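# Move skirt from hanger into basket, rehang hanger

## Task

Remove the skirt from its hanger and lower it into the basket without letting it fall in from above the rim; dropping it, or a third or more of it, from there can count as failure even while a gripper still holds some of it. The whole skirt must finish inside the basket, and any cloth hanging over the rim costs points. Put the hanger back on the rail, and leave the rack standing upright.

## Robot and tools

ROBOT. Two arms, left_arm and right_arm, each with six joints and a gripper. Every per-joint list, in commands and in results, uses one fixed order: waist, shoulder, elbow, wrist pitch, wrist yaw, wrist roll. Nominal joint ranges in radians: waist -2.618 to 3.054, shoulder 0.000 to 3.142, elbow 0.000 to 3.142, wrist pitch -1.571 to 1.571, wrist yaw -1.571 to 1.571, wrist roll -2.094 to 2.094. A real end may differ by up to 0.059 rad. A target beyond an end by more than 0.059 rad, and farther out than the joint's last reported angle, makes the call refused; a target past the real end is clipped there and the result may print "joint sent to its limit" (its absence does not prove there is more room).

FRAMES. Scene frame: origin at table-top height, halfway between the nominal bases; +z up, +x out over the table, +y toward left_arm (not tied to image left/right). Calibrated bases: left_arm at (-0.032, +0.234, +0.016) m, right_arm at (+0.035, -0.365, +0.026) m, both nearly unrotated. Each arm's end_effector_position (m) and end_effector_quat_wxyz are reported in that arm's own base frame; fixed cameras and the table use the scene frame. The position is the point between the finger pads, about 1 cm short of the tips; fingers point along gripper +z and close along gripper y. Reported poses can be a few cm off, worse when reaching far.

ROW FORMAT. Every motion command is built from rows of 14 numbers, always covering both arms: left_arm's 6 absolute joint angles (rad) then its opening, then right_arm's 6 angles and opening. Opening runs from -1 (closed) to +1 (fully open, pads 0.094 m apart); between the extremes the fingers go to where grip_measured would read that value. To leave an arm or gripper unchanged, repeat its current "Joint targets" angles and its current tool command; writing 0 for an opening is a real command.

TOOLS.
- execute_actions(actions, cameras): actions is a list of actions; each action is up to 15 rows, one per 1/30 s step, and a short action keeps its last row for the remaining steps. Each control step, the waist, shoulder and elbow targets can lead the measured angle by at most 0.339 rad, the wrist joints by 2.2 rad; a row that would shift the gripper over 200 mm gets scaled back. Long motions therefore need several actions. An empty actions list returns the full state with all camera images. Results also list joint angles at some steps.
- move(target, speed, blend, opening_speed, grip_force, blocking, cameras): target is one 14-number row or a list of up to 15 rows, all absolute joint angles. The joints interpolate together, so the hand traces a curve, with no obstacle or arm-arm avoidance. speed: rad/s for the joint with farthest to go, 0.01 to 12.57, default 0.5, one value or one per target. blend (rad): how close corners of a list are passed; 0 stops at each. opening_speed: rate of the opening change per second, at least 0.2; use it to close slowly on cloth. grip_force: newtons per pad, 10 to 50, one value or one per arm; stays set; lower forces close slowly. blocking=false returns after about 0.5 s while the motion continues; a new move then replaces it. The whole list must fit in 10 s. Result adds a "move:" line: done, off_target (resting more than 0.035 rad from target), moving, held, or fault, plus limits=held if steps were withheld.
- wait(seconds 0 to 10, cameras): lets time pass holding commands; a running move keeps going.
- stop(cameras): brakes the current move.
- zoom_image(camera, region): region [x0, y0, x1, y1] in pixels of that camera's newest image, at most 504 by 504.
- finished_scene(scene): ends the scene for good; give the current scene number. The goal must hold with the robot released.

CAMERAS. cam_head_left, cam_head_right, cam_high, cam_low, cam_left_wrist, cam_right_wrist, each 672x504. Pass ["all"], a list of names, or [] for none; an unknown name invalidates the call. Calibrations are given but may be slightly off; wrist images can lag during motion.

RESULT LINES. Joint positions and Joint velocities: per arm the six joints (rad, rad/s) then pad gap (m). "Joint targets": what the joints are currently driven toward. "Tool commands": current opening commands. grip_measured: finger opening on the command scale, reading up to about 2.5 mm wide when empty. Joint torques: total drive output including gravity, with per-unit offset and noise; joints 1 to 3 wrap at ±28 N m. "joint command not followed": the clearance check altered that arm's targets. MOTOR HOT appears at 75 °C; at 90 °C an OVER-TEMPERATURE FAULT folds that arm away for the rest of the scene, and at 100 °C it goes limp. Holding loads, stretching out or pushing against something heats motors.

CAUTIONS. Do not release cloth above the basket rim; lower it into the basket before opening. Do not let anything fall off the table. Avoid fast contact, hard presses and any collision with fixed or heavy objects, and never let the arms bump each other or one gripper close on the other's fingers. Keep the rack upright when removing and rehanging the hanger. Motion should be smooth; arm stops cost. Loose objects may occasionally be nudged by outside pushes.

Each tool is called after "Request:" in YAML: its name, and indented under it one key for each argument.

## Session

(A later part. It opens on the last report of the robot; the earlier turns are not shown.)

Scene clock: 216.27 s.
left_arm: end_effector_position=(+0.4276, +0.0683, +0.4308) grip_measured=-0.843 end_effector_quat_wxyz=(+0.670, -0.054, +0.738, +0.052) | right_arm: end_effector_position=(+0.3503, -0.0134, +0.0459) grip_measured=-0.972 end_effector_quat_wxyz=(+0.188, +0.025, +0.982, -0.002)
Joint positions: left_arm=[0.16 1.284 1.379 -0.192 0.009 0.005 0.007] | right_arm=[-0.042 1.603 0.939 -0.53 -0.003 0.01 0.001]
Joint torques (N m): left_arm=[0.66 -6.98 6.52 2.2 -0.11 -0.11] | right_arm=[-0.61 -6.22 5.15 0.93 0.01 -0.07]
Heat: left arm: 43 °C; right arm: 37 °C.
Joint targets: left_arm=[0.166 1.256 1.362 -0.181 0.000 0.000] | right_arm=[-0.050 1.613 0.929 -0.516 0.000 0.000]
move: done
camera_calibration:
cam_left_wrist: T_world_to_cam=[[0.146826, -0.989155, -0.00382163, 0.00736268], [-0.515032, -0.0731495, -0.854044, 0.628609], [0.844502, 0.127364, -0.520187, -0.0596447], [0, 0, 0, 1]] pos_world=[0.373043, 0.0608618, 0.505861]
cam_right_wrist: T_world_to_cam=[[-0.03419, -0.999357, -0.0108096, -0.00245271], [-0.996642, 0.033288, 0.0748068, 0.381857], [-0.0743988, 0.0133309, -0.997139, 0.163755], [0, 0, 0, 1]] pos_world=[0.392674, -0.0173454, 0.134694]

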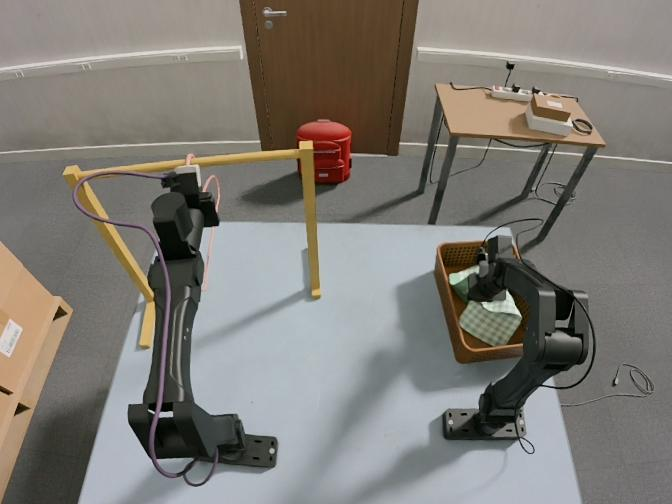

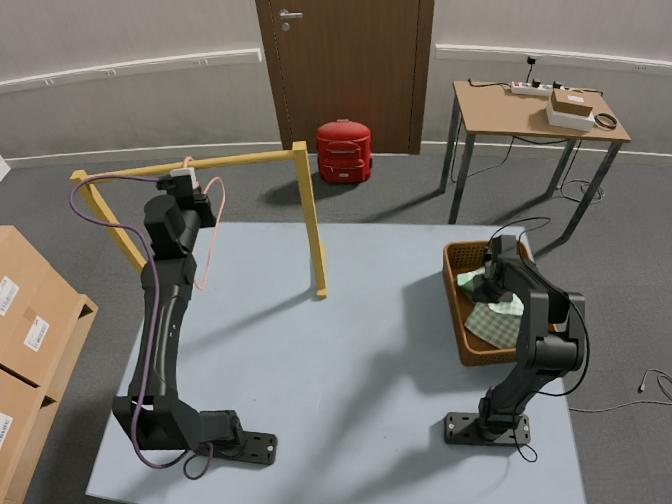

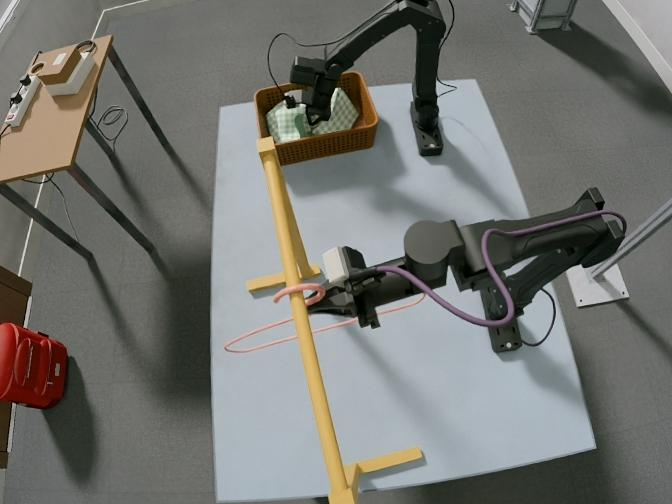

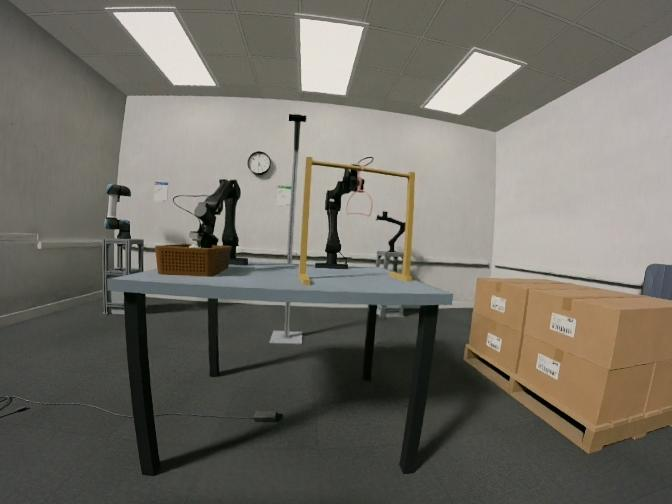

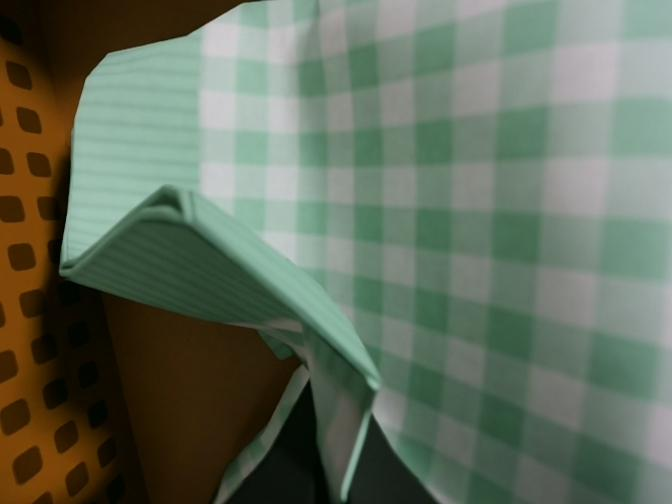

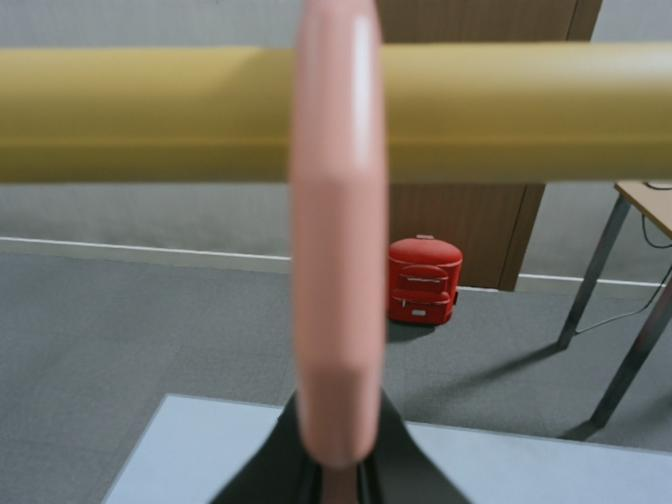

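Request:
move:
  target:
    - [0.166,1.245,1.329,-0.160,0.0,0.0,-1, -0.05,1.6134,0.929,-0.516,0,0,-1]
    - [0.166,1.245,1.329,-0.160,0.0,0.0,-0.4, -0.05,1.6134,0.929,-0.516,0,0,0.0]
    - [0.166,1.245,1.329,-0.160,0.0,0.0,-0.4, -0.05,1.45,1.061,-0.70,0,0,0.0]
    - [0.166,1.245,1.329,-0.160,0.0,0.0,-0.4, -0.05,1.333,1.437,-0.904,0,0,0.0]
  speed: [0.2,0.3,0.4,0.6]
  blend: [0,0,0.05,0]
  opening_speed: 0.8
  cameras: ["all"]

Request:
zoom_image:
  camera: "cam_high"
  region: [200, 200, 440, 370]

Request:
zoom_image:
  camera: "cam_low"
  region: [295, 145, 415, 235]

Request:
zoom_image:
  camera: "cam_high"
  region: [230, 20, 430, 180]

Scene clock: 224.77 s.
left_arm: end_effector_position=(+0.4260, +0.0681, +0.4292) grip_measured=-0.402 end_effector_quat_wxyz=(+0.676, -0.054, +0.733, +0.053) | right_arm: end_effector_position=(+0.3711, -0.0142, +0.2699) grip_measured=-0.003 end_effector_quat_wxyz=(+0.366, +0.024, +0.930, -0.005)
Joint positions: left_arm=[0.16 1.27 1.346 -0.156 0.008 0.005 0.028] | right_arm=[-0.042 1.344 1.416 -0.893 -0.003 0.01 0.047]
Joint torques (N m): left_arm=[0.64 -6.6 6.61 2.05 -0.1 -0.11] | right_arm=[-0.64 -6.09 8.83 1.24 0.03 -0.11]
Heat: left arm: 42 °C; right arm: 36 °C.
Joint targets: left_arm=[0.166 1.245 1.329 -0.160 0.000 0.000] | right_arm=[-0.050 1.333 1.437 -0.904 0.000 0.000]
move: done
camera_calibration:
cam_left_wrist: T_world_to_cam=[[0.147284, -0.989086, -0.00402748, 0.00731428], [-0.500732, -0.0710509, -0.862682, 0.62392], [0.85298, 0.129076, -0.505732, -0.0689755], [0, 0, 0, 1]] pos_world=[0.370174, 0.0604676, 0.50339]
cam_right_wrist: T_world_to_cam=[[-0.0308205, -0.9995, -0.00708171, -0.00242365], [-0.95548, 0.0315417, -0.293364, 0.469849], [0.29344, -0.00227517, -0.955975, 0.240901], [0, 0, 0, 1]] pos_world=[0.378167, -0.0166942, 0.368114]

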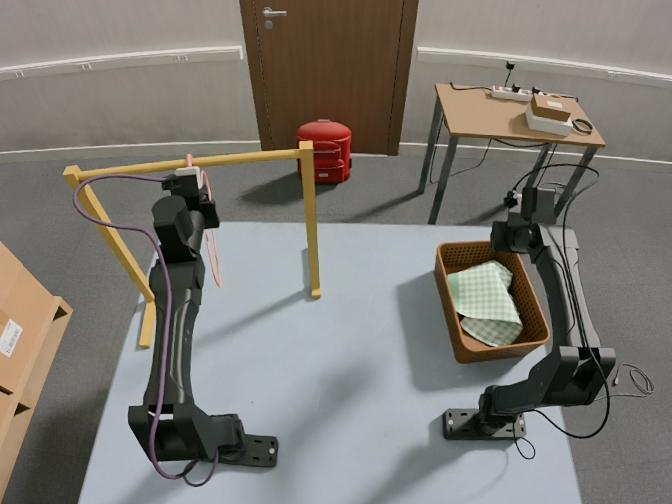

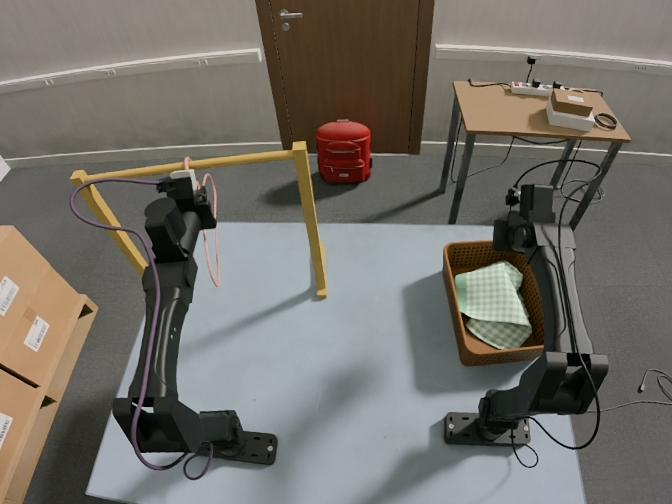

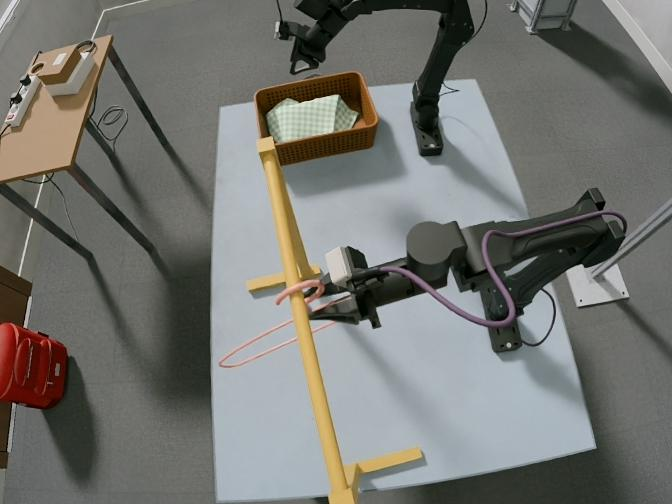

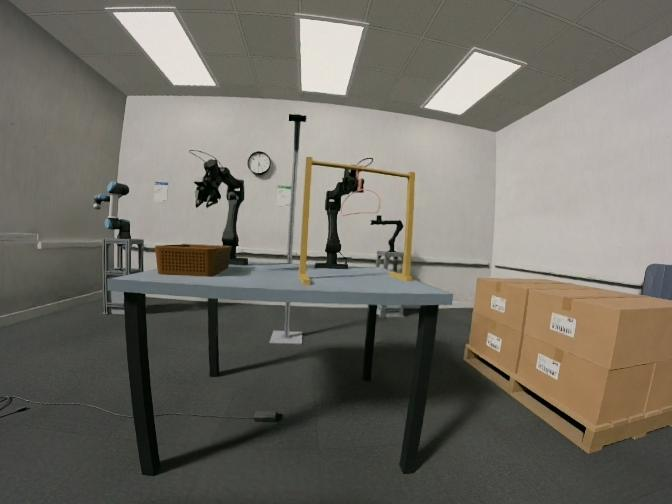

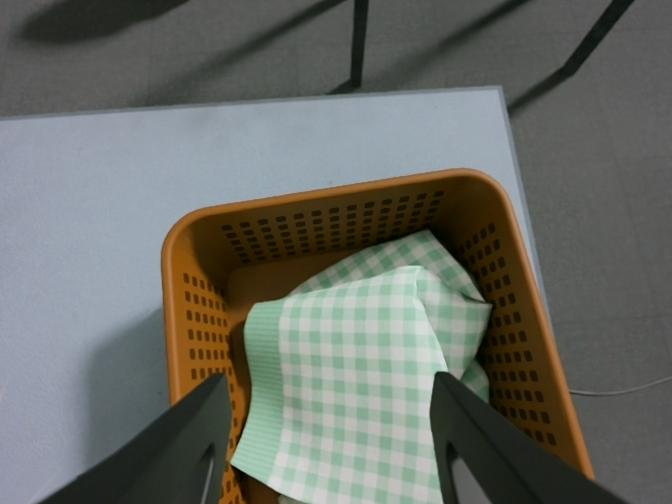

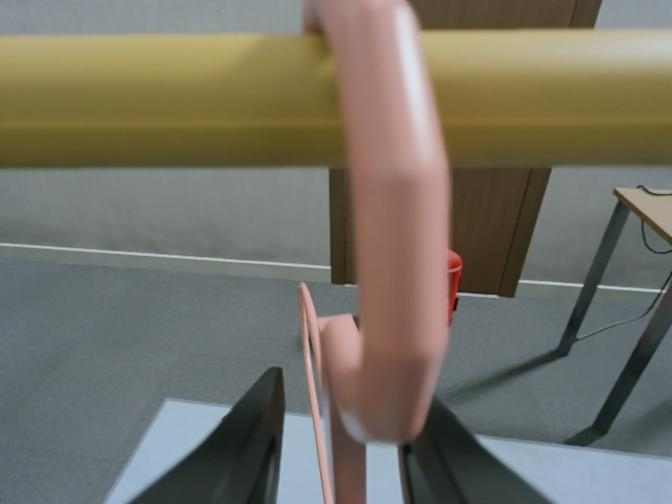

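Scaled by 2.100.

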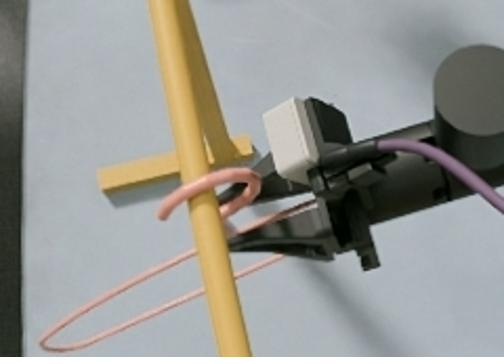

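Scaled by 4.200.

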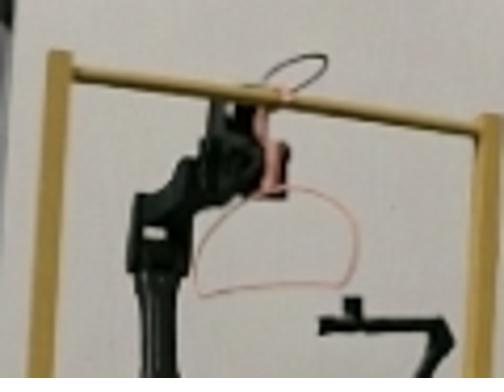

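Scaled by 2.520.

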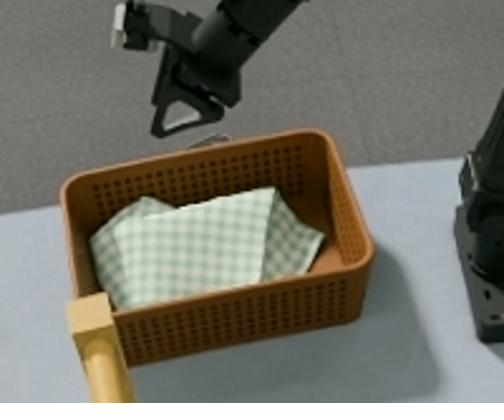

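Request:
move:
  target:
    - [0.166,1.245,1.329,-0.160,0.0,0.0,0.7, -0.05,1.333,1.437,-0.904,0,0,0.0]
    - [0.160,1.0625,1.258,-0.291,0.0,0.0,0.7, -0.05,1.333,1.437,-0.904,0,0,0.0]
    - [0.160,0.8307,1.191,-0.455,0.0,0.0,0.7, -0.05,1.333,1.437,-0.904,0,0,0.0]
  speed: [0.3,0.15,0.2]
  blend: [0,0.03,0]
  opening_speed: 1.0
  cameras: ["all"]

Scene clock: 232.70 s.
left_arm: end_effector_position=(+0.2966, +0.0473, +0.4402) grip_measured=+0.698 end_effector_quat_wxyz=(+0.677, -0.054, +0.732, +0.053) | right_arm: end_effector_position=(+0.3710, -0.0142, +0.2699) grip_measured=-0.003 end_effector_quat_wxyz=(+0.366, +0.024, +0.930, -0.005)
Joint positions: left_arm=[0.16 0.839 1.208 -0.446 0.008 0.005 0.08] | right_arm=[-0.042 1.344 1.416 -0.893 -0.003 0.01 0.047]
Joint torques (N m): left_arm=[0.1 -1.01 5.78 1.99 -0.1 -0.11] | right_arm=[-0.62 -6.16 8.88 1.21 0.04 -0.09]
Heat: left arm: 42 °C; right arm: 36 °C.
Joint targets: left_arm=[0.160 0.831 1.191 -0.455 0.000 0.000] | right_arm=[-0.050 1.333 1.437 -0.904 0.000 0.000]
move: done
camera_calibration:
cam_left_wrist: T_world_to_cam=[[0.147671, -0.989028, -0.00414659, 0.00583966], [-0.498167, -0.0707576, -0.864189, 0.567018], [0.854414, 0.129681, -0.50315, 0.0480192], [0, 0, 0, 1]] pos_world=[0.240579, 0.0396692, 0.514196]
cam_right_wrist: T_world_to_cam=[[-0.0308175, -0.9995, -0.00707123, -0.00243241], [-0.955582, 0.0315365, -0.293033, 0.469642], [0.29311, -0.00227339, -0.956076, 0.240997], [0, 0, 0, 1]] pos_world=[0.378068, -0.0166942, 0.368015]

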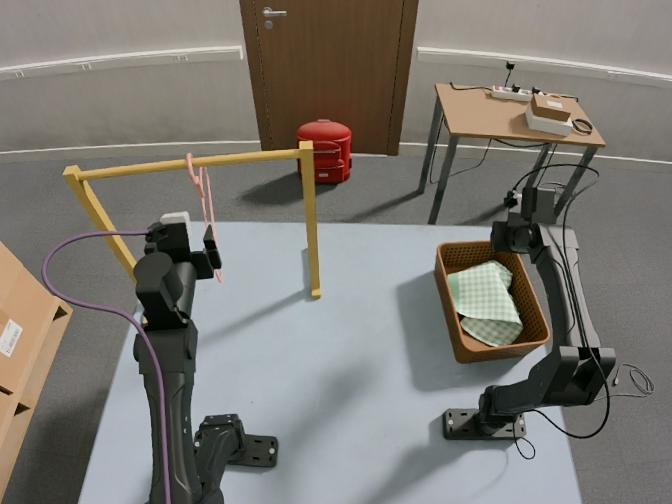

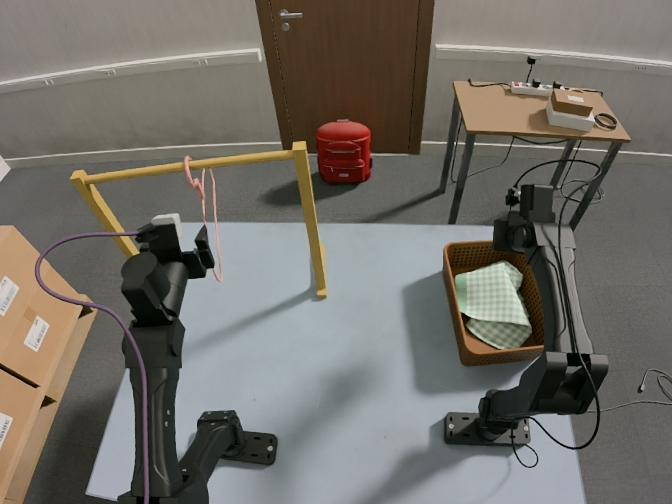

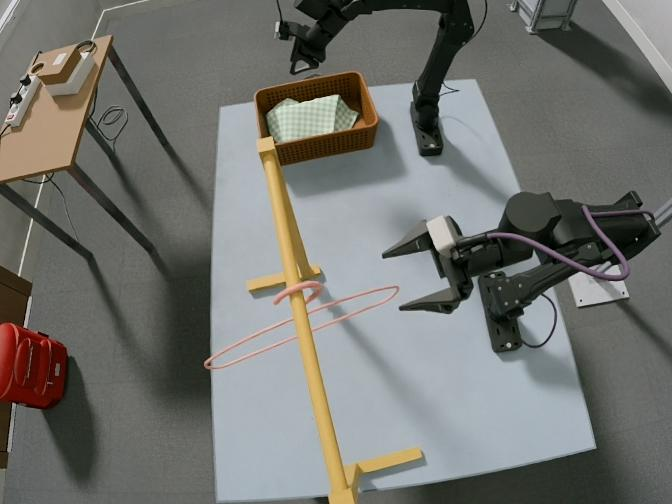

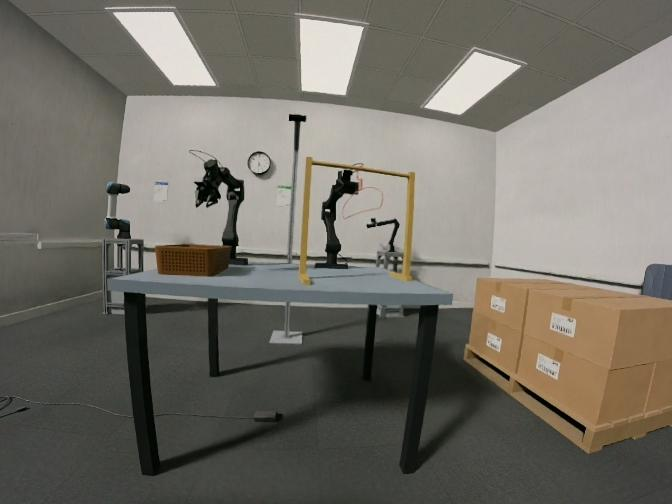

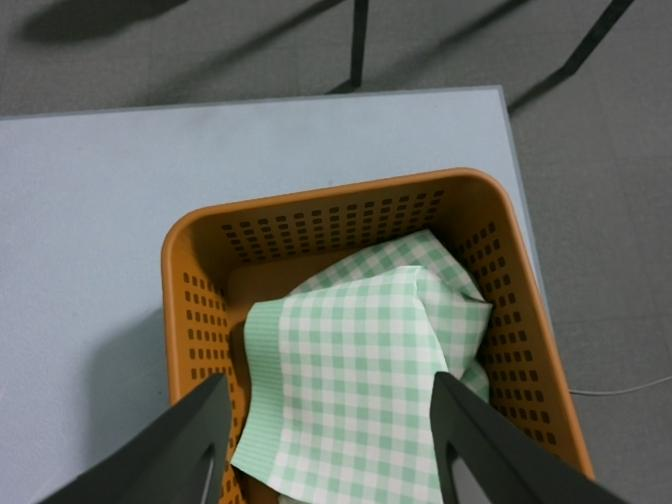

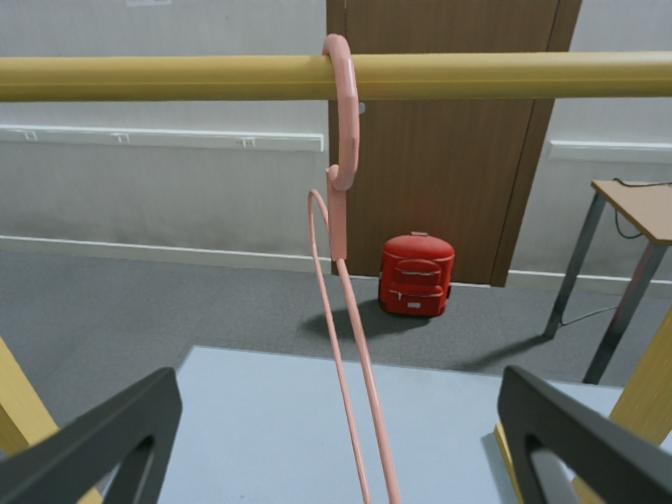

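Request:
finished_scene:
  scene: 1

The scene is finished: the task was done.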